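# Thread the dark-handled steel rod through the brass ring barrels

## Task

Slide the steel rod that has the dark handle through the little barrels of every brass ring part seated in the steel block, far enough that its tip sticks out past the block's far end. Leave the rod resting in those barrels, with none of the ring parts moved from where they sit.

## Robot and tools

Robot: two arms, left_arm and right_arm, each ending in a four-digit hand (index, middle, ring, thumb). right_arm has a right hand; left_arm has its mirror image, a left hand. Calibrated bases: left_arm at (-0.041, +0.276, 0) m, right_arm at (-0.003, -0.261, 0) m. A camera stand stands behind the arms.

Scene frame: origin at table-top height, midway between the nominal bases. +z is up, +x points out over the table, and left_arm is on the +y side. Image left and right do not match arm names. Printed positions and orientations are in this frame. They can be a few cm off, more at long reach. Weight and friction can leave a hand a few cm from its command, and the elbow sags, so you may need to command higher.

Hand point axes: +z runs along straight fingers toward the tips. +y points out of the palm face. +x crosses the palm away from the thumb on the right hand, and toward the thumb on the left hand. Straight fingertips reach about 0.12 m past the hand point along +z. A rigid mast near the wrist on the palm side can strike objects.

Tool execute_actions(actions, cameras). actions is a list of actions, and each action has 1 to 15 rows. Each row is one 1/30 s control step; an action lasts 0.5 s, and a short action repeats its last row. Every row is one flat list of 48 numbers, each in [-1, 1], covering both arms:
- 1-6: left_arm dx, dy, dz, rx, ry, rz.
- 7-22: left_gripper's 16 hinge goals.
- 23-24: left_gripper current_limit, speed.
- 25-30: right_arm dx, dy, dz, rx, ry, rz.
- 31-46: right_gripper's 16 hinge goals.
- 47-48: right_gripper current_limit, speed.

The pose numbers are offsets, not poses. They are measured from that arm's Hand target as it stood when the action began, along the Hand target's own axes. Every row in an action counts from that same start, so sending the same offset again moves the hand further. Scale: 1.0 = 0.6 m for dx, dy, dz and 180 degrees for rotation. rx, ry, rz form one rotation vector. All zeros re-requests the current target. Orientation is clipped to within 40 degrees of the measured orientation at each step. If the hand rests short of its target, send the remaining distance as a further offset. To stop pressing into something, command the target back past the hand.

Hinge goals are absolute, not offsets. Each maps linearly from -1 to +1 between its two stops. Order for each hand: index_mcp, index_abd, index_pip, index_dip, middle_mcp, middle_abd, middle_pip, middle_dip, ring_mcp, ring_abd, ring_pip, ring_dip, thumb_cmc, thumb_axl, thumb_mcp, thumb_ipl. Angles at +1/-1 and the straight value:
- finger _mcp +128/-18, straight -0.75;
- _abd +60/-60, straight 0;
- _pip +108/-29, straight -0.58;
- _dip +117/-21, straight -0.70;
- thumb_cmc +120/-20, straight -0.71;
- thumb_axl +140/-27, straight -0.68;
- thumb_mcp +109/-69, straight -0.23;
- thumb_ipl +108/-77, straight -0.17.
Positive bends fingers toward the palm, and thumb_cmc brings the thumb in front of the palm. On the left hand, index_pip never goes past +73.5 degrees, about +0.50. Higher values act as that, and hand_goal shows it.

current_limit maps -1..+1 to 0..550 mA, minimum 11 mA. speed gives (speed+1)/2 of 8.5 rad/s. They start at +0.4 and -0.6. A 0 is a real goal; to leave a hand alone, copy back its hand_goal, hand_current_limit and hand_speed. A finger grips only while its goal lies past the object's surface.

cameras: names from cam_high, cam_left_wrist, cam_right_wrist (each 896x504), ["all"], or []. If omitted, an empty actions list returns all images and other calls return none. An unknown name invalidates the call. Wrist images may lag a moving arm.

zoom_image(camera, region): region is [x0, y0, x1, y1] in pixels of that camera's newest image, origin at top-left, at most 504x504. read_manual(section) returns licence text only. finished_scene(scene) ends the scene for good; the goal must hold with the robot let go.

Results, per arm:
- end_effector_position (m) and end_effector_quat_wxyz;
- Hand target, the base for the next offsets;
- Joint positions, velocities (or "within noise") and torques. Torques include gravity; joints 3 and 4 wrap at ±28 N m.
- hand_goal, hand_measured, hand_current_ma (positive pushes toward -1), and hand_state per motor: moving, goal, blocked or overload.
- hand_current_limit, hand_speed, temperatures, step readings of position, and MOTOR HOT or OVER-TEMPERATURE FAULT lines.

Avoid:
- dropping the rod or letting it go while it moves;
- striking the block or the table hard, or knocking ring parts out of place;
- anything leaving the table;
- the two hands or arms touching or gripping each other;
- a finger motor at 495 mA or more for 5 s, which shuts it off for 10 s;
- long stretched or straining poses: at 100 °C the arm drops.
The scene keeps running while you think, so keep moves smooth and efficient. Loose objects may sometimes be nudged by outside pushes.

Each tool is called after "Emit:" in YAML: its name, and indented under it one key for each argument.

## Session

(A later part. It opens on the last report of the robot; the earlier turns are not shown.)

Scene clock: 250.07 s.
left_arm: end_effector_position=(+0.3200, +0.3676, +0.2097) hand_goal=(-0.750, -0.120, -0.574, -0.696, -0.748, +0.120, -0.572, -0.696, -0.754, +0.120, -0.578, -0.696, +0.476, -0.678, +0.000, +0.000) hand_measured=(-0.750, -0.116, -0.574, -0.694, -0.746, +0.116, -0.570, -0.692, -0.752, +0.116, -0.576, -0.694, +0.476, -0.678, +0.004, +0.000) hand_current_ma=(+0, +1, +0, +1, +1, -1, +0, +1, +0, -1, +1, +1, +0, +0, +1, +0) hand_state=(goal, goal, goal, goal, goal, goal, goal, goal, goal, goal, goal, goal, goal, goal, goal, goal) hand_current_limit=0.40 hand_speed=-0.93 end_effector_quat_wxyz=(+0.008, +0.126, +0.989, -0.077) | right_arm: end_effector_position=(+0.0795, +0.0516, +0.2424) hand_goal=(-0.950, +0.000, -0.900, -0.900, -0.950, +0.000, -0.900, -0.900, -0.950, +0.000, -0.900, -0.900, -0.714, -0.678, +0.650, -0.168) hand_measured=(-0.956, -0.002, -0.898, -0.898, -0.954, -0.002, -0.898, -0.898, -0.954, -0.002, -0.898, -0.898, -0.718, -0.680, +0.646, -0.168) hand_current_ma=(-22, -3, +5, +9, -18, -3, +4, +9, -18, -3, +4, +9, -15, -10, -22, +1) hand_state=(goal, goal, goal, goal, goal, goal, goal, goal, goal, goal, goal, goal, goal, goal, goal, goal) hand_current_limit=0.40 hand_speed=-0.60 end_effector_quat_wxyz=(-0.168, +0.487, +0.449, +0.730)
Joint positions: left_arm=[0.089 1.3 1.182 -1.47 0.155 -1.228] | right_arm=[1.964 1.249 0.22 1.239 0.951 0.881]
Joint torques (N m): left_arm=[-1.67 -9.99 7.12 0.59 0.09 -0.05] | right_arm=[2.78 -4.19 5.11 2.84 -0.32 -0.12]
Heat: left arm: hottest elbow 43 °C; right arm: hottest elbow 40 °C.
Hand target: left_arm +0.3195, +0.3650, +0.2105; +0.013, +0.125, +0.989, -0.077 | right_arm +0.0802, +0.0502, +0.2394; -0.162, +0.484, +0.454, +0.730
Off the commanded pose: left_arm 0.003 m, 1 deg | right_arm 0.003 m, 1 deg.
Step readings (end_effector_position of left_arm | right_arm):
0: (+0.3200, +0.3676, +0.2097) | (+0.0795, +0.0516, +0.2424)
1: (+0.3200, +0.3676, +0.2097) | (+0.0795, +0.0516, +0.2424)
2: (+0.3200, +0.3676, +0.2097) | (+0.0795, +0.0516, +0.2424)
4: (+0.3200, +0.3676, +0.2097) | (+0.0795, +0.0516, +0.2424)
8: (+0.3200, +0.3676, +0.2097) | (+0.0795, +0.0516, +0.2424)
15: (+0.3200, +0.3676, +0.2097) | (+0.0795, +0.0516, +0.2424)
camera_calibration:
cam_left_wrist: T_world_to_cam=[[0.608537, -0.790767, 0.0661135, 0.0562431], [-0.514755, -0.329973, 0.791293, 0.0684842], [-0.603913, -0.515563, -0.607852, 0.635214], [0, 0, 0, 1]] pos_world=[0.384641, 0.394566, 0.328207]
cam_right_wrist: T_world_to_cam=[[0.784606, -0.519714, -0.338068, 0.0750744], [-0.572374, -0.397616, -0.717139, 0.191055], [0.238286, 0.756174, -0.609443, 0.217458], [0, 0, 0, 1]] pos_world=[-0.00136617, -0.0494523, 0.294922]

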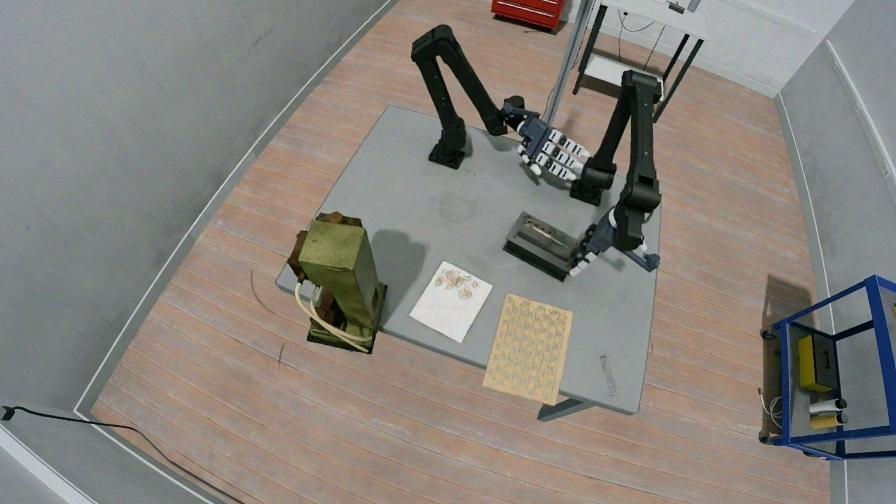

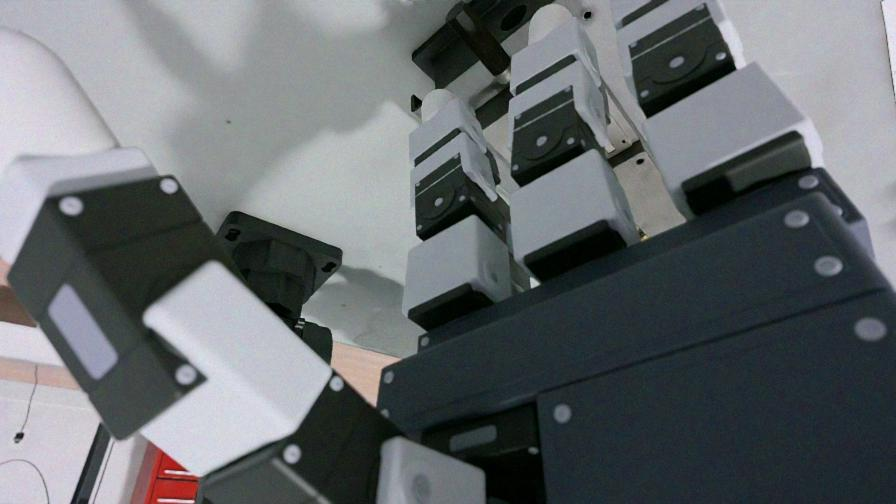

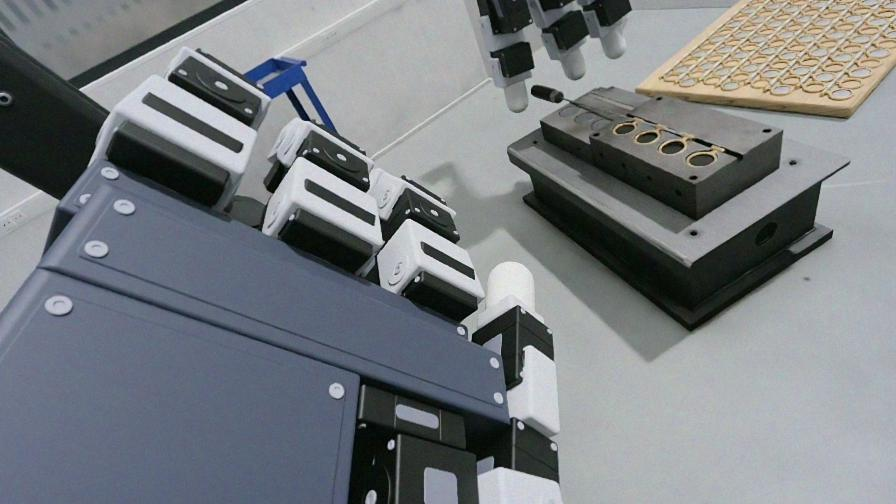

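Emit:
execute_actions:
  actions:
    - [[-0.001,-0.0033,-0.022,0,0,0,-0.75,-0.12,-0.574,-0.696,-0.747,0.12,-0.572,-0.696,-0.754,0.12,-0.577,-0.696,0.477,-0.678,0,0,0.4,-0.93,0,0,0,0,0,0,-0.95,0,-0.9,-0.9,-0.95,0,-0.9,-0.9,-0.95,0,-0.9,-0.9,-0.714,-0.678,0.65,-0.168,0.4,-0.6],[-0.002,-0.0067,-0.044,0,0,0,-0.75,-0.12,-0.574,-0.696,-0.747,0.12,-0.572,-0.696,-0.754,0.12,-0.577,-0.696,0.477,-0.678,0,0,0.4,-0.93,0,0,0,0,0,0,-0.95,0,-0.9,-0.9,-0.95,0,-0.9,-0.9,-0.95,0,-0.9,-0.9,-0.714,-0.678,0.65,-0.168,0.4,-0.6],[-0.003,-0.01,-0.0658,0,0,0,-0.75,-0.12,-0.574,-0.696,-0.747,0.12,-0.572,-0.696,-0.754,0.12,-0.577,-0.696,0.477,-0.678,0,0,0.4,-0.93,0,0,0,0,0,0,-0.95,0,-0.9,-0.9,-0.95,0,-0.9,-0.9,-0.95,0,-0.9,-0.9,-0.714,-0.678,0.65,-0.168,0.4,-0.6]]
    - [[-0.0001,0.0149,-0.005,0,0,0,-0.75,-0.12,-0.574,-0.696,-0.747,0.12,-0.572,-0.696,-0.754,0.12,-0.577,-0.696,0.477,-0.678,0,0,0.4,-0.93,0,0,0,0,0,0,-0.95,0,-0.9,-0.9,-0.95,0,-0.9,-0.9,-0.95,0,-0.9,-0.9,-0.714,-0.678,0.65,-0.168,0.4,-0.6],[-0.0001,0.0299,-0.01,0,0,0,-0.75,-0.12,-0.574,-0.696,-0.747,0.12,-0.572,-0.696,-0.754,0.12,-0.577,-0.696,0.477,-0.678,0,0,0.4,-0.93,0,0,0,0,0,0,-0.95,0,-0.9,-0.9,-0.95,0,-0.9,-0.9,-0.95,0,-0.9,-0.9,-0.714,-0.678,0.65,-0.168,0.4,-0.6],[-0.0002,0.0448,-0.0152,0,0,0,-0.75,-0.12,-0.574,-0.696,-0.747,0.12,-0.572,-0.696,-0.754,0.12,-0.577,-0.696,0.477,-0.678,0,0,0.4,-0.93,0,0,0,0,0,0,-0.95,0,-0.9,-0.9,-0.95,0,-0.9,-0.9,-0.95,0,-0.9,-0.9,-0.714,-0.678,0.65,-0.168,0.4,-0.6]]
  cameras: ["cam_left_wrist", "cam_right_wrist"]

Emit:
zoom_image:
  camera: "cam_left_wrist"
  region: [420, 0, 620, 120]

Scene clock: 254.33 s.
left_arm: end_effector_position=(+0.3140, +0.3891, +0.2446) hand_goal=(-0.750, -0.120, -0.574, -0.696, -0.748, +0.120, -0.572, -0.696, -0.754, +0.120, -0.578, -0.696, +0.476, -0.678, +0.000, +0.000) hand_measured=(-0.750, -0.116, -0.574, -0.694, -0.746, +0.116, -0.570, -0.692, -0.752, +0.118, -0.576, -0.694, +0.476, -0.678, +0.004, +0.000) hand_current_ma=(+0, +1, +0, +1, +1, -1, +0, +1, +0, -1, +1, +1, +0, +0, +1, +0) hand_state=(goal, goal, goal, goal, goal, goal, goal, goal, goal, goal, goal, goal, goal, goal, goal, goal) hand_current_limit=0.40 hand_speed=-0.93 end_effector_quat_wxyz=(+0.004, +0.120, +0.990, -0.078) | right_arm: end_effector_position=(+0.0795, +0.0516, +0.2424) hand_goal=(-0.950, +0.000, -0.900, -0.900, -0.950, +0.000, -0.900, -0.900, -0.950, +0.000, -0.900, -0.900, -0.714, -0.678, +0.650, -0.168) hand_measured=(-0.956, -0.002, -0.898, -0.898, -0.954, -0.002, -0.898, -0.898, -0.954, -0.002, -0.898, -0.898, -0.718, -0.680, +0.646, -0.168) hand_current_ma=(-22, -3, +5, +9, -18, -3, +4, +9, -18, -3, +4, +9, -15, -10, -22, +1) hand_state=(goal, goal, goal, goal, goal, goal, goal, goal, goal, goal, goal, goal, goal, goal, goal, goal) hand_current_limit=0.40 hand_speed=-0.60 end_effector_quat_wxyz=(-0.168, +0.487, +0.449, +0.730)
Joint positions: left_arm=[0.149 1.295 1.269 -1.58 0.153 -1.179] | right_arm=[1.964 1.249 0.22 1.239 0.951 0.881]
Joint torques (N m): left_arm=[-0.38 -7.41 10.67 0.06 0.1 0.24] | right_arm=[2.49 -3.6 5.22 3.06 -0.28 -0.17]
Heat: left arm: hottest elbow 43 °C; right arm: hottest elbow 40 °C.
Hand target: left_arm +0.3261, +0.3920, +0.2555; +0.013, +0.125, +0.989, -0.076 | right_arm +0.0802, +0.0502, +0.2394; -0.162, +0.484, +0.454, +0.730
Off the commanded pose: left_arm 0.017 m, 1 deg | right_arm 0.003 m, 1 deg.
Step readings (end_effector_position of left_arm | right_arm):
0: (+0.3200, +0.3676, +0.2097) | (+0.0795, +0.0516, +0.2424)
1: (+0.3200, +0.3676, +0.2097) | (+0.0795, +0.0516, +0.2424)
2: (+0.3199, +0.3676, +0.2097) | (+0.0795, +0.0516, +0.2424)
4: (+0.3159, +0.3673, +0.2102) | (+0.0795, +0.0516, +0.2424)
8: (+0.3085, +0.3666, +0.2182) | (+0.0795, +0.0516, +0.2424)
15: (+0.3109, +0.3668, +0.2337) | (+0.0795, +0.0516, +0.2424)
16: (+0.3109, +0.3668, +0.2342) | (+0.0795, +0.0516, +0.2424)
17: (+0.3108, +0.3668, +0.2345) | (+0.0795, +0.0516, +0.2424)
19: (+0.3100, +0.3682, +0.2356) | (+0.0795, +0.0516, +0.2424)
23: (+0.3108, +0.3803, +0.2423) | (+0.0795, +0.0516, +0.2424)
30: (+0.3133, +0.3891, +0.2462) | (+0.0795, +0.0516, +0.2424)
camera_calibration:
cam_left_wrist: T_world_to_cam=[[0.618063, -0.783816, 0.0602622, 0.0703077], [-0.502806, -0.335221, 0.796751, 0.0417696], [-0.604305, -0.522742, -0.601295, 0.665264], [0, 0, 0, 1]] pos_world=[0.37957, 0.416872, 0.362503]
cam_right_wrist: T_world_to_cam=[[0.784606, -0.519714, -0.338068, 0.0750744], [-0.572374, -0.397616, -0.717139, 0.191055], [0.238286, 0.756174, -0.609443, 0.217458], [0, 0, 0, 1]] pos_world=[-0.00136617, -0.0494523, 0.294922]
Images, in order (width x height): cam_left_wrist 896x504, cam_right_wrist 896x504.

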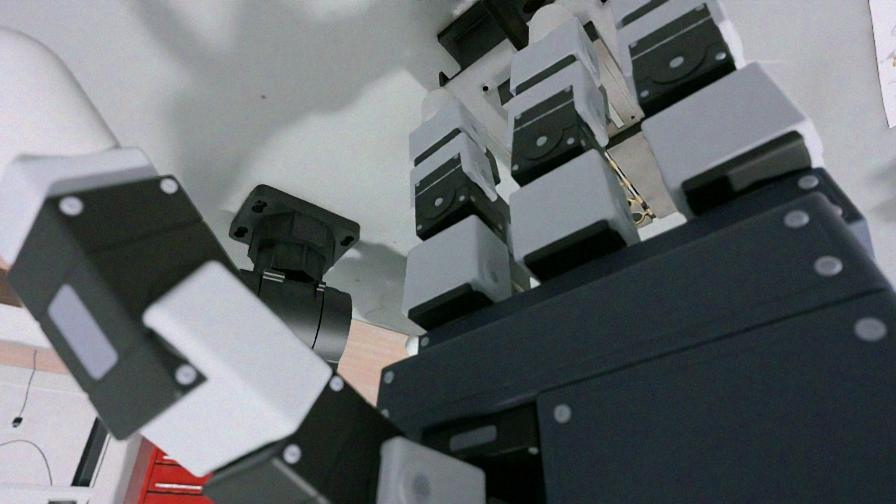

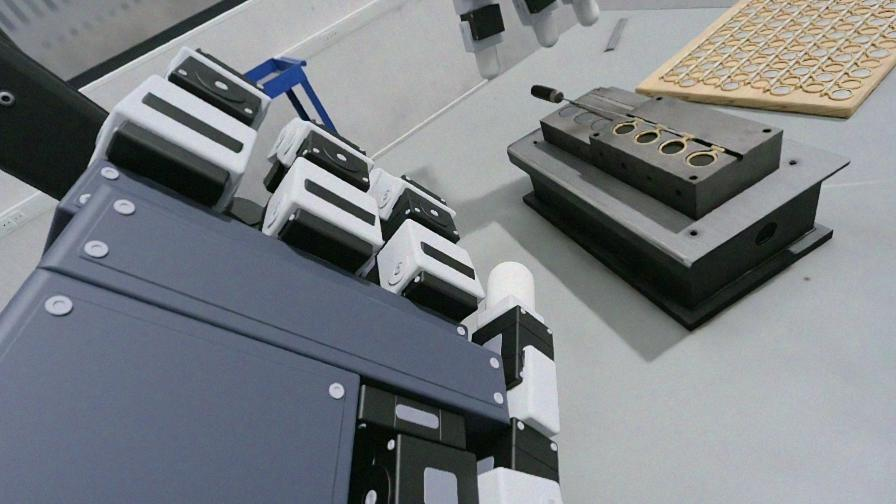

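Scaled by 2.520 from the camera's 896x504 image, which has a finer 1280x720 frame.

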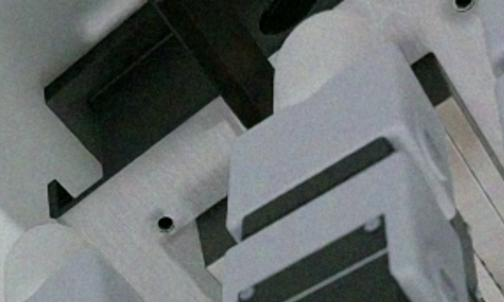

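Emit:
execute_actions:
  actions:
    - [[0.0009,0.0029,0.0189,0,0,0,-0.75,-0.12,-0.574,-0.696,-0.747,0.12,-0.572,-0.696,-0.754,0.12,-0.577,-0.696,0.477,-0.678,0,0,0.4,-0.93,0,0,0,0,0,0,-0.95,0,-0.9,-0.9,-0.95,0,-0.9,-0.9,-0.95,0,-0.9,-0.9,-0.714,-0.678,0.65,-0.168,0.4,-0.6],[0.0018,0.0058,0.0378,0,0,0,-0.75,-0.12,-0.574,-0.696,-0.747,0.12,-0.572,-0.696,-0.754,0.12,-0.577,-0.696,0.477,-0.678,0,0,0.4,-0.93,0,0,0,0,0,0,-0.95,0,-0.9,-0.9,-0.95,0,-0.9,-0.9,-0.95,0,-0.9,-0.9,-0.714,-0.678,0.65,-0.168,0.4,-0.6],[0.0026,0.0086,0.0568,0,0,0,-0.75,-0.12,-0.574,-0.696,-0.747,0.12,-0.572,-0.696,-0.754,0.12,-0.577,-0.696,0.477,-0.678,0,0,0.4,-0.93,0,0,0,0,0,0,-0.95,0,-0.9,-0.9,-0.95,0,-0.9,-0.9,-0.95,0,-0.9,-0.9,-0.714,-0.678,0.65,-0.168,0.4,-0.6],[0.0035,0.0115,0.0757,0,0,0,-0.75,-0.12,-0.574,-0.696,-0.747,0.12,-0.572,-0.696,-0.754,0.12,-0.577,-0.696,0.477,-0.678,0,0,0.4,-0.93,0,0,0,0,0,0,-0.95,0,-0.9,-0.9,-0.95,0,-0.9,-0.9,-0.95,0,-0.9,-0.9,-0.714,-0.678,0.65,-0.168,0.4,-0.6]]
  cameras: ["cam_left_wrist", "cam_right_wrist", "cam_high"]

Emit:
zoom_image:
  camera: "cam_left_wrist"
  region: [400, 0, 620, 132]

Emit:
zoom_image:
  camera: "cam_right_wrist"
  region: [470, 20, 610, 120]

Scene clock: 256.00 s.
left_arm: end_effector_position=(+0.3234, +0.3904, +0.2151) hand_goal=(-0.750, -0.120, -0.574, -0.696, -0.748, +0.120, -0.572, -0.696, -0.754, +0.120, -0.578, -0.696, +0.476, -0.678, +0.000, +0.000) hand_measured=(-0.750, -0.116, -0.574, -0.694, -0.746, +0.116, -0.570, -0.692, -0.752, +0.118, -0.576, -0.694, +0.476, -0.678, +0.004, +0.000) hand_current_ma=(+0, +1, +0, +1, +1, -1, +0, +1, +0, -1, +1, +1, +0, +0, +1, +0) hand_state=(goal, goal, goal, goal, goal, goal, goal, goal, goal, goal, goal, goal, goal, goal, goal, goal) hand_current_limit=0.40 hand_speed=-0.93 end_effector_quat_wxyz=(+0.016, +0.122, +0.990, -0.075) | right_arm: end_effector_position=(+0.0795, +0.0516, +0.2424) hand_goal=(-0.950, +0.000, -0.900, -0.900, -0.950, +0.000, -0.900, -0.900, -0.950, +0.000, -0.900, -0.900, -0.714, -0.678, +0.650, -0.168) hand_measured=(-0.956, -0.002, -0.898, -0.898, -0.954, -0.002, -0.898, -0.898, -0.954, -0.002, -0.898, -0.898, -0.718, -0.680, +0.646, -0.168) hand_current_ma=(-22, -3, +5, +9, -18, -3, +4, +9, -18, -3, +4, +9, -15, -10, -22, +1) hand_state=(goal, goal, goal, goal, goal, goal, goal, goal, goal, goal, goal, goal, goal, goal, goal, goal) hand_current_limit=0.40 hand_speed=-0.60 end_effector_quat_wxyz=(-0.168, +0.487, +0.449, +0.730)
Joint positions: left_arm=[0.149 1.306 1.202 -1.475 0.153 -1.177] | right_arm=[1.964 1.249 0.22 1.239 0.951 0.881]
Joint torques (N m): left_arm=[-0.38 -8.23 7.46 0.43 0.12 0.2] | right_arm=[1.79 -4.78 5 2.89 -0.34 -0.17]
Heat: left arm: hottest elbow 43 °C; right arm: hottest elbow 40 °C.
Hand target: left_arm +0.3262, +0.3921, +0.2095; +0.013, +0.125, +0.989, -0.077 | right_arm +0.0802, +0.0502, +0.2394; -0.162, +0.484, +0.454, +0.730
Off the commanded pose: left_arm 0.007 m, 0 deg | right_arm 0.003 m, 1 deg.
Step readings (end_effector_position of left_arm | right_arm):
0: (+0.3141, +0.3891, +0.2446) | (+0.0795, +0.0516, +0.2424)
1: (+0.3141, +0.3891, +0.2446) | (+0.0795, +0.0516, +0.2424)
2: (+0.3141, +0.3891, +0.2446) | (+0.0795, +0.0516, +0.2424)
4: (+0.3167, +0.3895, +0.2444) | (+0.0795, +0.0516, +0.2424)
8: (+0.3237, +0.3905, +0.2320) | (+0.0795, +0.0516, +0.2424)
15: (+0.3220, +0.3902, +0.2151) | (+0.0795, +0.0516, +0.2424)
camera_calibration:
cam_left_wrist: T_world_to_cam=[[0.615113, -0.784999, 0.0735682, 0.0658724], [-0.523841, -0.337163, 0.782248, 0.0811375], [-0.58926, -0.519709, -0.618608, 0.651508], [0, 0, 0, 1]] pos_world=[0.385892, 0.417661, 0.334712]
cam_right_wrist: T_world_to_cam=[[0.784606, -0.519714, -0.338068, 0.0750744], [-0.572374, -0.397616, -0.717139, 0.191055], [0.238286, 0.756174, -0.609443, 0.217458], [0, 0, 0, 1]] pos_world=[-0.00136617, -0.0494523, 0.294922]

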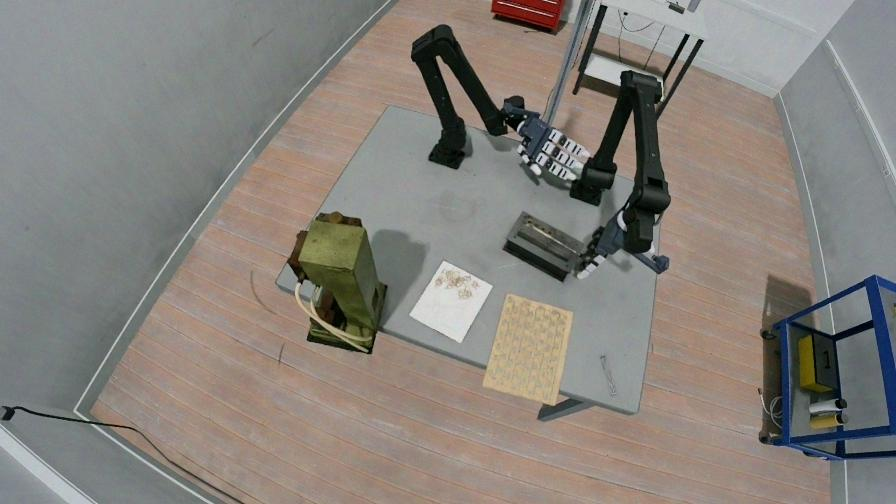

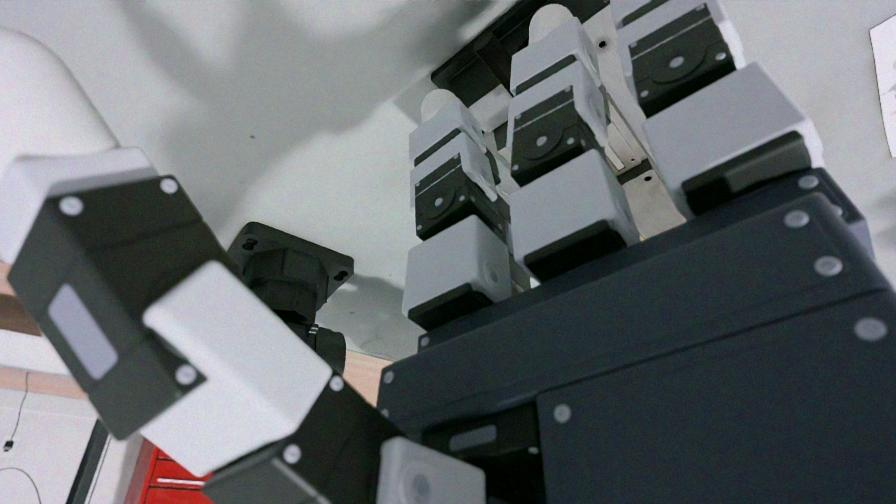

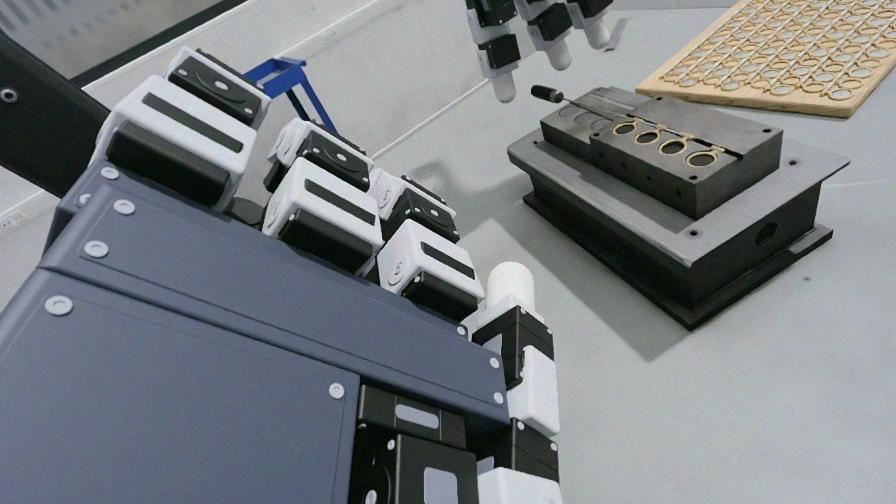

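Scaled by 2.291 from the camera's 896x504 image, which has a finer 1280x720 frame.

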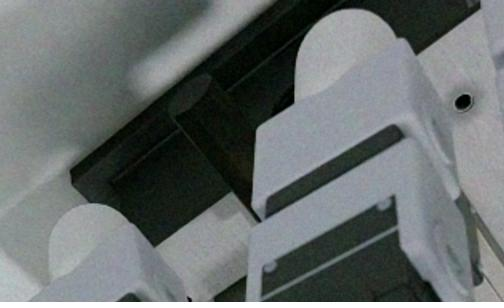

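Scaled by 3.600 from the camera's 896x504 image, which has a finer 1280x720 frame.

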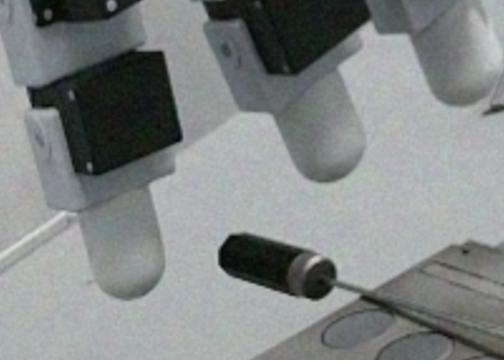

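Emit:
execute_actions:
  actions:
    - [[0.0003,0.0009,0.0065,0,0,0,-0.75,-0.12,-0.574,-0.696,-0.747,0.12,-0.572,-0.696,-0.754,0.12,-0.577,-0.696,0.477,-0.678,0,0,0.4,-0.93,0,0,0,0,0,0,-0.95,0,-0.9,-0.9,-0.95,0,-0.9,-0.9,-0.95,0,-0.9,-0.9,-0.714,-0.678,0.65,-0.168,0.4,-0.6],[0.0005,0.0018,0.013,0,0,0,-0.75,-0.12,-0.574,-0.696,-0.747,0.12,-0.572,-0.696,-0.754,0.12,-0.577,-0.696,0.477,-0.678,0,0,0.4,-0.93,0,0,0,0,0,0,-0.95,0,-0.9,-0.9,-0.95,0,-0.9,-0.9,-0.95,0,-0.9,-0.9,-0.714,-0.678,0.65,-0.168,0.4,-0.6],[0.0009,0.003,0.0198,0,0,0,-0.75,-0.12,-0.574,-0.696,-0.747,0.12,-0.572,-0.696,-0.754,0.12,-0.577,-0.696,0.477,-0.678,0,0,0.4,-0.93,0,0,0,0,0,0,-0.95,0,-0.9,-0.9,-0.95,0,-0.9,-0.9,-0.95,0,-0.9,-0.9,-0.714,-0.678,0.65,-0.168,0.4,-0.6]]
  cameras: ["cam_left_wrist", "cam_right_wrist", "cam_high"]

Emit:
zoom_image:
  camera: "cam_left_wrist"
  region: [400, 0, 620, 132]

Emit:
zoom_image:
  camera: "cam_right_wrist"
  region: [470, 20, 610, 120]

Scene clock: 257.70 s.
left_arm: end_effector_position=(+0.3239, +0.3905, +0.2052) hand_goal=(-0.750, -0.120, -0.574, -0.696, -0.748, +0.120, -0.572, -0.696, -0.754, +0.120, -0.578, -0.696, +0.476, -0.678, +0.000, +0.000) hand_measured=(-0.750, -0.116, -0.574, -0.694, -0.746, +0.116, -0.570, -0.692, -0.752, +0.118, -0.576, -0.694, +0.476, -0.678, +0.004, +0.000) hand_current_ma=(+0, +1, +0, +1, +1, -1, +0, +1, +0, -1, +1, +1, +0, +0, +1, +0) hand_state=(goal, goal, goal, goal, goal, goal, goal, goal, goal, goal, goal, goal, goal, goal, goal, goal) hand_current_limit=0.40 hand_speed=-0.93 end_effector_quat_wxyz=(+0.019, +0.122, +0.990, -0.074) | right_arm: end_effector_position=(+0.0795, +0.0516, +0.2424) hand_goal=(-0.950, +0.000, -0.900, -0.900, -0.950, +0.000, -0.900, -0.900, -0.950, +0.000, -0.900, -0.900, -0.714, -0.678, +0.650, -0.168) hand_measured=(-0.956, -0.002, -0.898, -0.898, -0.954, -0.002, -0.898, -0.898, -0.954, -0.002, -0.898, -0.898, -0.718, -0.680, +0.646, -0.168) hand_current_ma=(-22, -3, +5, +9, -18, -3, +4, +9, -18, -3, +4, +9, -15, -10, -22, +1) hand_state=(goal, goal, goal, goal, goal, goal, goal, goal, goal, goal, goal, goal, goal, goal, goal, goal) hand_current_limit=0.40 hand_speed=-0.60 end_effector_quat_wxyz=(-0.168, +0.487, +0.449, +0.730)
Joint positions: left_arm=[0.149 1.307 1.177 -1.443 0.153 -1.177] | right_arm=[1.964 1.249 0.22 1.239 0.951 0.881]
Joint torques (N m): left_arm=[-0.5 -7.3 7.25 0.55 0.1 0.17] | right_arm=[2.73 -3.25 5.07 2.93 -0.37 -0.13]
Heat: left arm: hottest elbow 43 °C; right arm: hottest elbow 40 °C.
Hand target: left_arm +0.3263, +0.3921, +0.1975; +0.013, +0.125, +0.989, -0.077 | right_arm +0.0802, +0.0502, +0.2394; -0.162, +0.484, +0.454, +0.730
Off the commanded pose: left_arm 0.008 m, 1 deg | right_arm 0.003 m, 1 deg.
Step readings (end_effector_position of left_arm | right_arm):
0: (+0.3234, +0.3904, +0.2151) | (+0.0795, +0.0516, +0.2424)
1: (+0.3234, +0.3904, +0.2151) | (+0.0795, +0.0516, +0.2424)
2: (+0.3236, +0.3905, +0.2151) | (+0.0795, +0.0516, +0.2424)
4: (+0.3246, +0.3906, +0.2139) | (+0.0795, +0.0516, +0.2424)
8: (+0.3239, +0.3905, +0.2078) | (+0.0795, +0.0516, +0.2424)
15: (+0.3237, +0.3905, +0.2052) | (+0.0795, +0.0516, +0.2424)
camera_calibration:
cam_left_wrist: T_world_to_cam=[[0.61473, -0.785032, 0.076367, 0.0658923], [-0.528203, -0.337835, 0.779018, 0.0915196], [-0.585755, -0.519223, -0.622334, 0.645219], [0, 0, 0, 1]] pos_world=[0.385775, 0.417659, 0.325214]
cam_right_wrist: T_world_to_cam=[[0.784606, -0.519714, -0.338068, 0.0750744], [-0.572374, -0.397616, -0.717139, 0.191055], [0.238286, 0.756174, -0.609443, 0.217458], [0, 0, 0, 1]] pos_world=[-0.00136617, -0.0494523, 0.294922]

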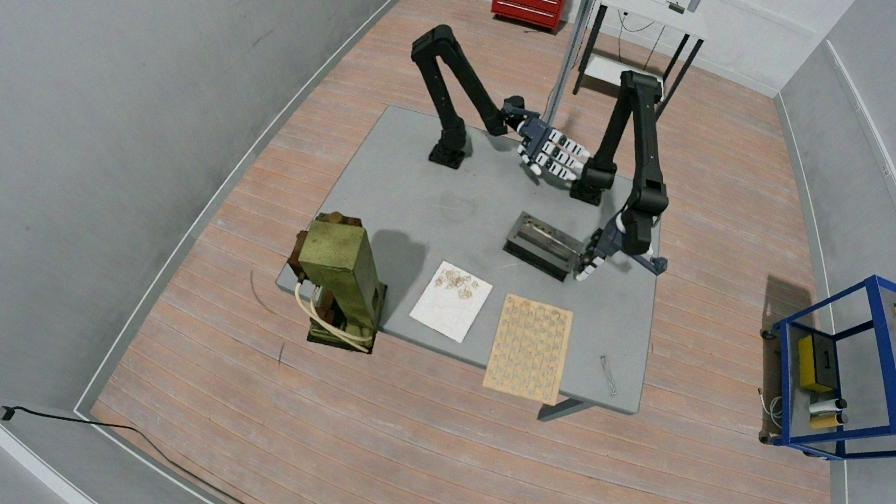

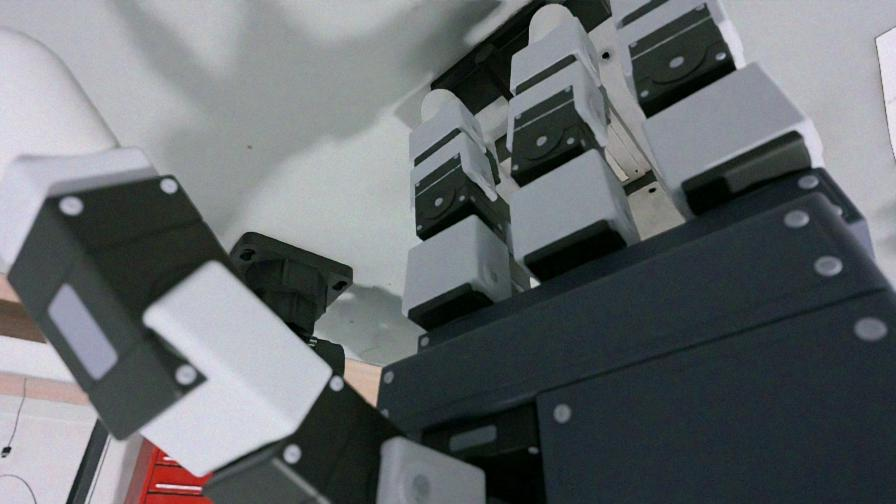

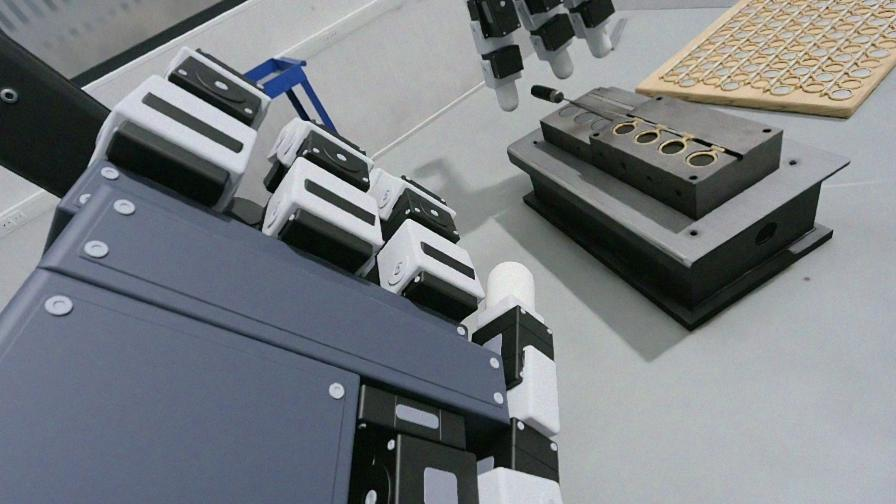

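Scaled by 2.291 from the camera's 896x504 image, which has a finer 1280x720 frame.

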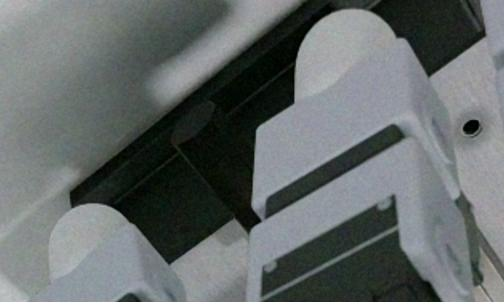

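Scaled by 3.600 from the camera's 896x504 image, which has a finer 1280x720 frame.

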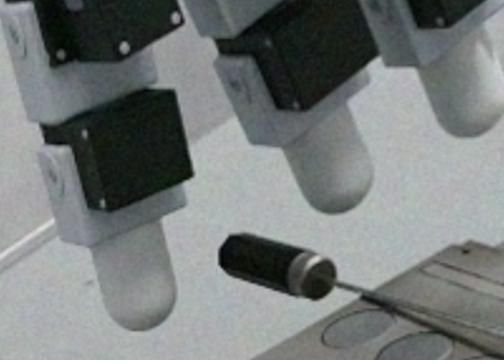

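Emit:
execute_actions:
  actions:
    - [[0.0003,0.0009,0.0066,0,0,0,-0.75,-0.12,-0.574,-0.696,-0.747,0.12,-0.572,-0.696,-0.754,0.12,-0.577,-0.696,0.477,-0.678,0,0,0.4,-0.93,0,0,0,0,0,0,-0.95,0,-0.9,-0.9,-0.95,0,-0.9,-0.9,-0.95,0,-0.9,-0.9,-0.714,-0.678,0.65,-0.168,0.4,-0.6]]
    - [[0,0,0,0,0,0,-0.75,0.04,-0.574,-0.696,-0.747,-0.04,-0.572,-0.696,-0.754,0.12,-0.577,-0.696,0.477,-0.678,0,0,-0.4,-0.95,0,0,0,0,0,0,-0.95,0,-0.9,-0.9,-0.95,0,-0.9,-0.9,-0.95,0,-0.9,-0.9,-0.714,-0.678,0.65,-0.168,0.4,-0.6]]
    - [[0,0,0,0,0,0,-0.75,0.04,-0.574,-0.696,-0.747,-0.04,-0.572,-0.696,-0.754,0.12,-0.577,-0.696,0.477,-0.678,0,0,-0.4,-0.95,0,0,0,0,0,0,-0.95,0,-0.9,-0.9,-0.95,0,-0.9,-0.9,-0.95,0,-0.9,-0.9,-0.714,-0.678,0.65,-0.168,0.4,-0.6]]
  cameras: ["cam_left_wrist", "cam_right_wrist", "cam_high"]

Emit:
zoom_image:
  camera: "cam_left_wrist"
  region: [400, 0, 620, 132]

Emit:
zoom_image:
  camera: "cam_right_wrist"
  region: [470, 20, 610, 120]

Scene clock: 262.10 s.
left_arm: end_effector_position=(+0.3242, +0.3906, +0.2018) hand_goal=(-0.750, +0.040, -0.574, -0.696, -0.748, -0.040, -0.572, -0.696, -0.754, +0.120, -0.578, -0.696, +0.476, -0.678, +0.000, +0.000) hand_measured=(-0.750, +0.036, -0.574, -0.694, -0.746, -0.036, -0.570, -0.692, -0.752, +0.118, -0.576, -0.694, +0.476, -0.678, +0.004, +0.000) hand_current_ma=(+0, -1, +0, +1, +1, +1, +0, +1, +0, -1, +1, +1, +0, +0, +1, +0) hand_state=(goal, goal, goal, goal, goal, goal, goal, goal, goal, goal, goal, goal, goal, goal, goal, goal) hand_current_limit=-0.40 hand_speed=-0.95 end_effector_quat_wxyz=(+0.020, +0.122, +0.990, -0.074) | right_arm: end_effector_position=(+0.0795, +0.0516, +0.2424) hand_goal=(-0.950, +0.000, -0.900, -0.900, -0.950, +0.000, -0.900, -0.900, -0.950, +0.000, -0.900, -0.900, -0.714, -0.678, +0.650, -0.168) hand_measured=(-0.956, -0.002, -0.898, -0.898, -0.954, -0.002, -0.898, -0.898, -0.954, -0.002, -0.898, -0.898, -0.718, -0.680, +0.646, -0.168) hand_current_ma=(-22, -3, +5, +9, -18, -3, +4, +9, -18, -3, +4, +9, -15, -10, -22, +1) hand_state=(goal, goal, goal, goal, goal, goal, goal, goal, goal, goal, goal, goal, goal, goal, goal, goal) hand_current_limit=0.40 hand_speed=-0.60 end_effector_quat_wxyz=(-0.168, +0.487, +0.449, +0.730)
Joint positions: left_arm=[0.149 1.308 1.168 -1.433 0.153 -1.177] | right_arm=[1.964 1.249 0.22 1.239 0.951 0.881]
Joint torques (N m): left_arm=[-0.62 -7.77 7.08 0.68 0.16 0.18] | right_arm=[1.55 -3.49 5.04 2.93 -0.35 -0.18]
Heat: left arm: hottest elbow 43 °C; right arm: hottest elbow 40 °C.
Hand target: left_arm +0.3262, +0.3921, +0.1935; +0.013, +0.125, +0.989, -0.077 | right_arm +0.0802, +0.0502, +0.2394; -0.162, +0.484, +0.454, +0.730
Off the commanded pose: left_arm 0.009 m, 1 deg | right_arm 0.003 m, 1 deg.
Step readings (end_effector_position of left_arm | right_arm):
0: (+0.3239, +0.3905, +0.2052) | (+0.0795, +0.0516, +0.2424)
1: (+0.3239, +0.3905, +0.2052) | (+0.0795, +0.0516, +0.2424)
2: (+0.3241, +0.3906, +0.2051) | (+0.0795, +0.0516, +0.2424)
4: (+0.3245, +0.3906, +0.2044) | (+0.0795, +0.0516, +0.2424)
8: (+0.3240, +0.3905, +0.2023) | (+0.0795, +0.0516, +0.2424)
15: (+0.3242, +0.3906, +0.2018) | (+0.0795, +0.0516, +0.2424)
16: (+0.3242, +0.3906, +0.2018) | (+0.0795, +0.0516, +0.2424)
17: (+0.3242, +0.3906, +0.2018) | (+0.0795, +0.0516, +0.2424)
19: (+0.3242, +0.3906, +0.2018) | (+0.0795, +0.0516, +0.2424)
23: (+0.3242, +0.3906, +0.2018) | (+0.0795, +0.0516, +0.2424)
30: (+0.3242, +0.3906, +0.2018) | (+0.0795, +0.0516, +0.2424)
31: (+0.3242, +0.3906, +0.2018) | (+0.0795, +0.0516, +0.2424)
32: (+0.3242, +0.3906, +0.2018) | (+0.0795, +0.0516, +0.2424)
34: (+0.3242, +0.3906, +0.2018) | (+0.0795, +0.0516, +0.2424)
38: (+0.3242, +0.3906, +0.2018) | (+0.0795, +0.0516, +0.2424)
45: (+0.3242, +0.3906, +0.2018) | (+0.0795, +0.0516, +0.2424)
camera_calibration:
cam_left_wrist: T_world_to_cam=[[0.61458, -0.785069, 0.077183, 0.065965], [-0.529408, -0.337936, 0.778156, 0.0949495], [-0.584824, -0.519101, -0.62331, 0.643005], [0, 0, 0, 1]] pos_world=[0.38577, 0.417658, 0.321814]
cam_right_wrist: T_world_to_cam=[[0.784606, -0.519714, -0.338068, 0.0750744], [-0.572374, -0.397616, -0.717139, 0.191055], [0.238286, 0.756174, -0.609443, 0.217458], [0, 0, 0, 1]] pos_world=[-0.00136617, -0.0494523, 0.294922]

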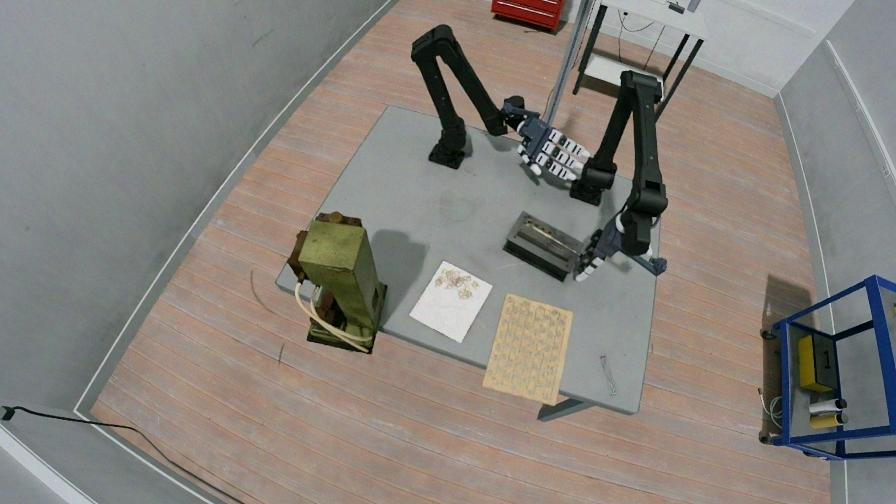

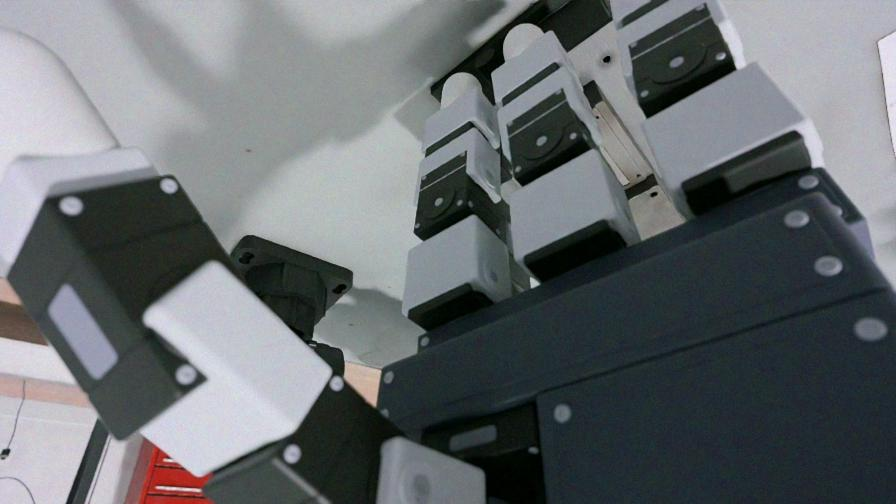

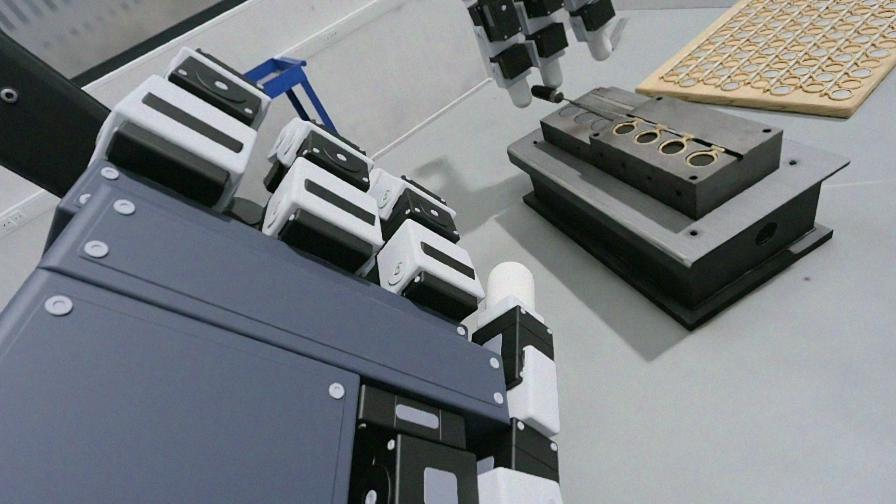

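Scaled by 2.291 from the camera's 896x504 image, which has a finer 1280x720 frame.

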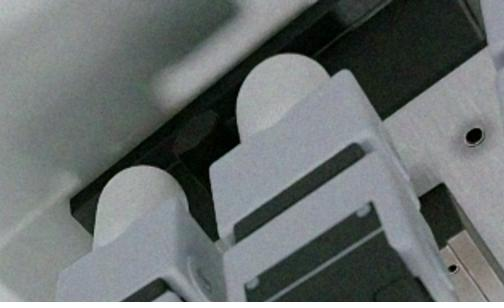

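Scaled by 3.600 from the camera's 896x504 image, which has a finer 1280x720 frame.

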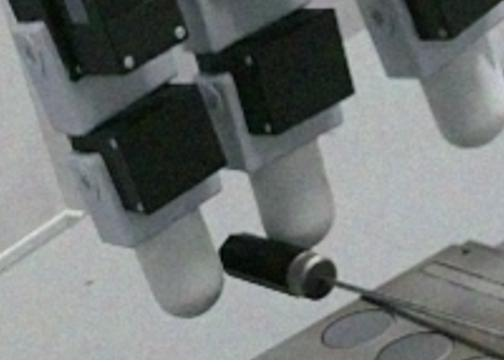

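Emit:
execute_actions:
  actions:
    - [[0,0,0,0,0,0,-0.75,0.1,-0.574,-0.696,-0.747,-0.1,-0.572,-0.696,-0.754,0.0,-0.577,-0.696,0.477,-0.678,0,0,-0.6,-0.96,0,0,0,0,0,0,-0.95,0,-0.9,-0.9,-0.95,0,-0.9,-0.9,-0.95,0,-0.9,-0.9,-0.714,-0.678,0.65,-0.168,0.4,-0.6]]
  cameras: ["cam_left_wrist", "cam_right_wrist"]

Emit:
zoom_image:
  camera: "cam_left_wrist"
  region: [400, 0, 620, 132]

Emit:
zoom_image:
  camera: "cam_right_wrist"
  region: [470, 20, 610, 120]

Scene clock: 264.30 s.
left_arm: end_effector_position=(+0.3242, +0.3906, +0.2018) hand_goal=(-0.750, +0.100, -0.574, -0.696, -0.748, -0.100, -0.572, -0.696, -0.754, +0.000, -0.578, -0.696, +0.476, -0.678, +0.000, +0.000) hand_measured=(-0.750, +0.070, -0.574, -0.694, -0.746, -0.070, -0.570, -0.692, -0.752, +0.002, -0.576, -0.694, +0.476, -0.678, +0.004, +0.000) hand_current_ma=(+0, -28, +0, +1, +1, +29, +0, +1, +0, +1, +1, +1, +0, +0, +1, +0) hand_state=(goal, blocked, goal, goal, goal, blocked, goal, goal, goal, goal, goal, goal, goal, goal, goal, goal) hand_current_limit=-0.60 hand_speed=-0.96 end_effector_quat_wxyz=(+0.020, +0.122, +0.990, -0.074) | right_arm: end_effector_position=(+0.0795, +0.0516, +0.2424) hand_goal=(-0.950, +0.000, -0.900, -0.900, -0.950, +0.000, -0.900, -0.900, -0.950, +0.000, -0.900, -0.900, -0.714, -0.678, +0.650, -0.168) hand_measured=(-0.956, -0.002, -0.898, -0.898, -0.954, -0.002, -0.898, -0.898, -0.954, -0.002, -0.898, -0.898, -0.718, -0.680, +0.646, -0.168) hand_current_ma=(-22, -3, +5, +9, -18, -3, +4, +9, -18, -3, +4, +9, -15, -10, -22, +1) hand_state=(goal, goal, goal, goal, goal, goal, goal, goal, goal, goal, goal, goal, goal, goal, goal, goal) hand_current_limit=0.40 hand_speed=-0.60 end_effector_quat_wxyz=(-0.168, +0.487, +0.449, +0.730)
Joint positions: left_arm=[0.149 1.308 1.168 -1.433 0.153 -1.177] | right_arm=[1.964 1.249 0.22 1.239 0.951 0.881]
Joint torques (N m): left_arm=[-0.5 -7.88 7.06 0.4 0.11 0.2] | right_arm=[2.32 -4.25 5.22 2.74 -0.32 -0.26]
Heat: left arm: hottest elbow 43 °C; right arm: hottest elbow 40 °C.
Hand target: left_arm +0.3262, +0.3921, +0.1935; +0.013, +0.125, +0.989, -0.077 | right_arm +0.0802, +0.0502, +0.2394; -0.162, +0.484, +0.454, +0.730
Off the commanded pose: left_arm 0.009 m, 1 deg | right_arm 0.003 m, 1 deg.
Step readings (end_effector_position of left_arm | right_arm):
0: (+0.3242, +0.3906, +0.2018) | (+0.0795, +0.0516, +0.2424)
1: (+0.3242, +0.3906, +0.2018) | (+0.0795, +0.0516, +0.2424)
2: (+0.3242, +0.3906, +0.2018) | (+0.0795, +0.0516, +0.2424)
4: (+0.3242, +0.3906, +0.2018) | (+0.0795, +0.0516, +0.2424)
8: (+0.3242, +0.3906, +0.2018) | (+0.0795, +0.0516, +0.2424)
15: (+0.3242, +0.3906, +0.2018) | (+0.0795, +0.0516, +0.2424)
camera_calibration:
cam_left_wrist: T_world_to_cam=[[0.61458, -0.785069, 0.077183, 0.065965], [-0.529408, -0.337936, 0.778156, 0.0949495], [-0.584824, -0.519101, -0.62331, 0.643005], [0, 0, 0, 1]] pos_world=[0.38577, 0.417658, 0.321814]
cam_right_wrist: T_world_to_cam=[[0.784606, -0.519714, -0.338068, 0.0750744], [-0.572374, -0.397616, -0.717139, 0.191055], [0.238286, 0.756174, -0.609443, 0.217458], [0, 0, 0, 1]] pos_world=[-0.00136617, -0.0494523, 0.294922]
Images, in order (width x height): cam_left_wrist 896x504, cam_right_wrist 896x504.

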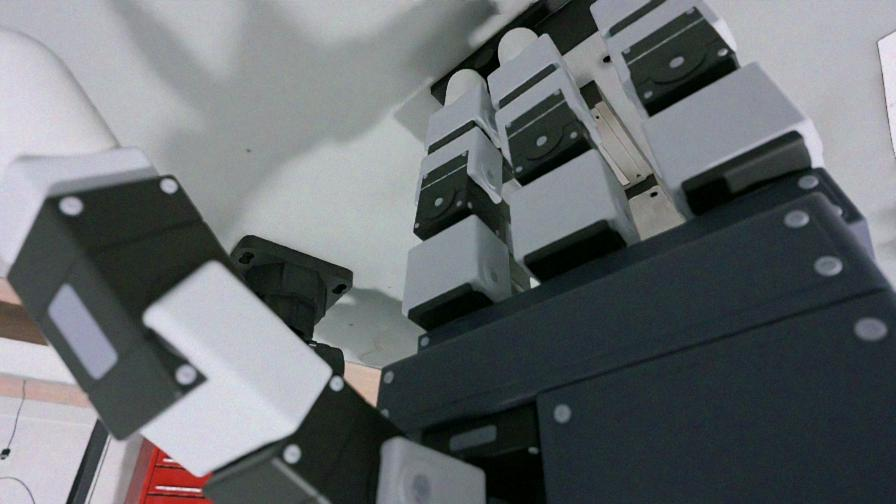

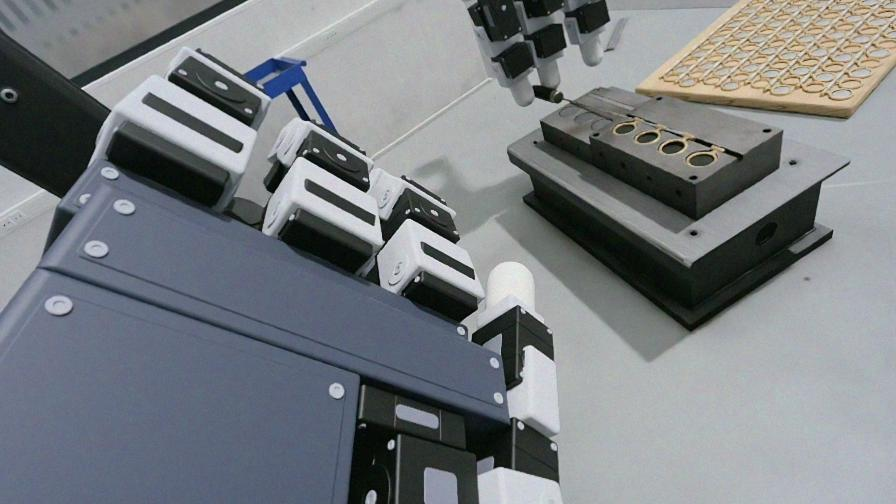

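Scaled by 2.291 from the camera's 896x504 image, which has a finer 1280x720 frame.

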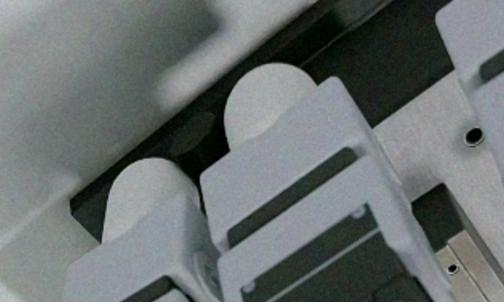

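Scaled by 3.600 from the camera's 896x504 image, which has a finer 1280x720 frame.

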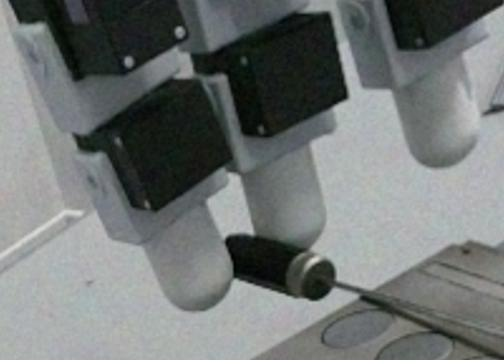

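Emit:
execute_actions:
  actions:
    - [[0,0,0,0,0,0,-0.75,0.34,-0.574,-0.696,-0.747,-0.34,-0.572,-0.696,-0.754,0.0,-0.577,-0.696,0.477,-0.678,0,0,0.3,-0.95,0,0,0,0,0,0,-0.95,0,-0.9,-0.9,-0.95,0,-0.9,-0.9,-0.95,0,-0.9,-0.9,-0.714,-0.678,0.65,-0.168,0.4,-0.6]]
    - [[0,0,0,0,0,0,-0.75,0.34,-0.574,-0.696,-0.747,-0.34,-0.572,-0.696,-0.754,0.0,-0.577,-0.696,0.477,-0.678,0,0,0.3,-0.95,0,0,0,0,0,0,-0.95,0,-0.9,-0.9,-0.95,0,-0.9,-0.9,-0.95,0,-0.9,-0.9,-0.714,-0.678,0.65,-0.168,0.4,-0.6]]
  cameras: ["cam_right_wrist"]

Emit:
zoom_image:
  camera: "cam_right_wrist"
  region: [515, 55, 615, 125]

Emit:
zoom_image:
  camera: "cam_right_wrist"
  region: [590, 90, 740, 180]

Scene clock: 266.23 s.
left_arm: end_effector_position=(+0.3242, +0.3906, +0.2018) hand_goal=(-0.750, +0.340, -0.574, -0.696, -0.748, -0.340, -0.572, -0.696, -0.754, +0.000, -0.578, -0.696, +0.476, -0.678, +0.000, +0.000) hand_measured=(-0.750, +0.082, -0.574, -0.694, -0.746, -0.076, -0.570, -0.692, -0.752, +0.002, -0.576, -0.694, +0.476, -0.678, +0.004, +0.000) hand_current_ma=(+0, -358, +0, +1, +1, +357, +0, +1, +0, +1, +1, +1, +0, +0, +1, +0) hand_state=(goal, blocked, goal, goal, goal, blocked, goal, goal, goal, goal, goal, goal, goal, goal, goal, goal) hand_current_limit=0.30 hand_speed=-0.95 end_effector_quat_wxyz=(+0.020, +0.122, +0.990, -0.074) | right_arm: end_effector_position=(+0.0795, +0.0516, +0.2424) hand_goal=(-0.950, +0.000, -0.900, -0.900, -0.950, +0.000, -0.900, -0.900, -0.950, +0.000, -0.900, -0.900, -0.714, -0.678, +0.650, -0.168) hand_measured=(-0.956, -0.002, -0.898, -0.898, -0.954, -0.002, -0.898, -0.898, -0.954, -0.002, -0.898, -0.898, -0.718, -0.680, +0.646, -0.168) hand_current_ma=(-22, -3, +5, +9, -18, -3, +4, +9, -18, -3, +4, +9, -15, -10, -22, +1) hand_state=(goal, goal, goal, goal, goal, goal, goal, goal, goal, goal, goal, goal, goal, goal, goal, goal) hand_current_limit=0.40 hand_speed=-0.60 end_effector_quat_wxyz=(-0.168, +0.487, +0.449, +0.730)
Joint positions: left_arm=[0.149 1.308 1.168 -1.433 0.153 -1.177] | right_arm=[1.964 1.249 0.22 1.239 0.951 0.881]
Joint torques (N m): left_arm=[-0.62 -7.82 7.17 0.54 0.11 0.21] | right_arm=[2.26 -3.96 5.04 2.85 -0.35 -0.19]
Heat: left arm: hottest elbow 43 °C; right arm: hottest elbow 40 °C.
Hand target: left_arm +0.3262, +0.3921, +0.1935; +0.013, +0.125, +0.989, -0.077 | right_arm +0.0802, +0.0502, +0.2394; -0.162, +0.484, +0.454, +0.730
Off the commanded pose: left_arm 0.009 m, 1 deg | right_arm 0.003 m, 1 deg.
Step readings (end_effector_position of left_arm | right_arm):
0: (+0.3242, +0.3906, +0.2018) | (+0.0795, +0.0516, +0.2424)
1: (+0.3242, +0.3906, +0.2018) | (+0.0795, +0.0516, +0.2424)
2: (+0.3242, +0.3906, +0.2018) | (+0.0795, +0.0516, +0.2424)
4: (+0.3242, +0.3906, +0.2018) | (+0.0795, +0.0516, +0.2424)
8: (+0.3242, +0.3906, +0.2018) | (+0.0795, +0.0516, +0.2424)
15: (+0.3242, +0.3906, +0.2018) | (+0.0795, +0.0516, +0.2424)
16: (+0.3242, +0.3906, +0.2018) | (+0.0795, +0.0516, +0.2424)
17: (+0.3242, +0.3906, +0.2018) | (+0.0795, +0.0516, +0.2424)
19: (+0.3242, +0.3906, +0.2018) | (+0.0795, +0.0516, +0.2424)
23: (+0.3242, +0.3906, +0.2018) | (+0.0795, +0.0516, +0.2424)
30: (+0.3242, +0.3906, +0.2018) | (+0.0795, +0.0516, +0.2424)
camera_calibration:
cam_right_wrist: T_world_to_cam=[[0.784606, -0.519714, -0.338068, 0.0750744], [-0.572374, -0.397616, -0.717139, 0.191055], [0.238286, 0.756174, -0.609443, 0.217458], [0, 0, 0, 1]] pos_world=[-0.00136617, -0.0494523, 0.294922]
Images, in order (width x height): cam_right_wrist 896x504.

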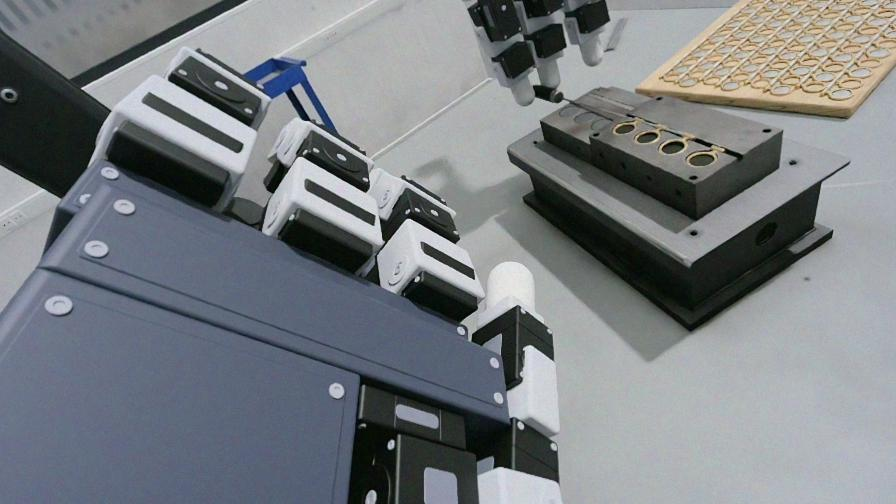

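Scaled by 5.040 from the camera's 896x504 image, which has a finer 1280x720 frame.

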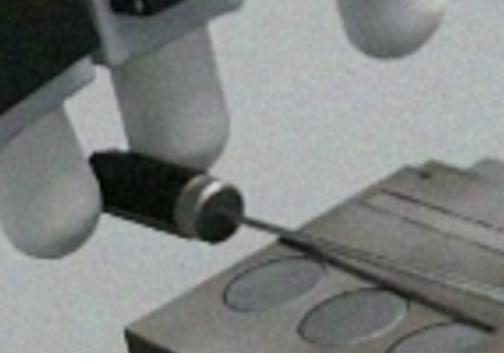

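Scaled by 3.360 from the camera's 896x504 image, which has a finer 1280x720 frame.

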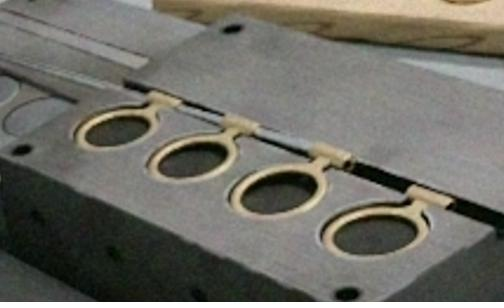

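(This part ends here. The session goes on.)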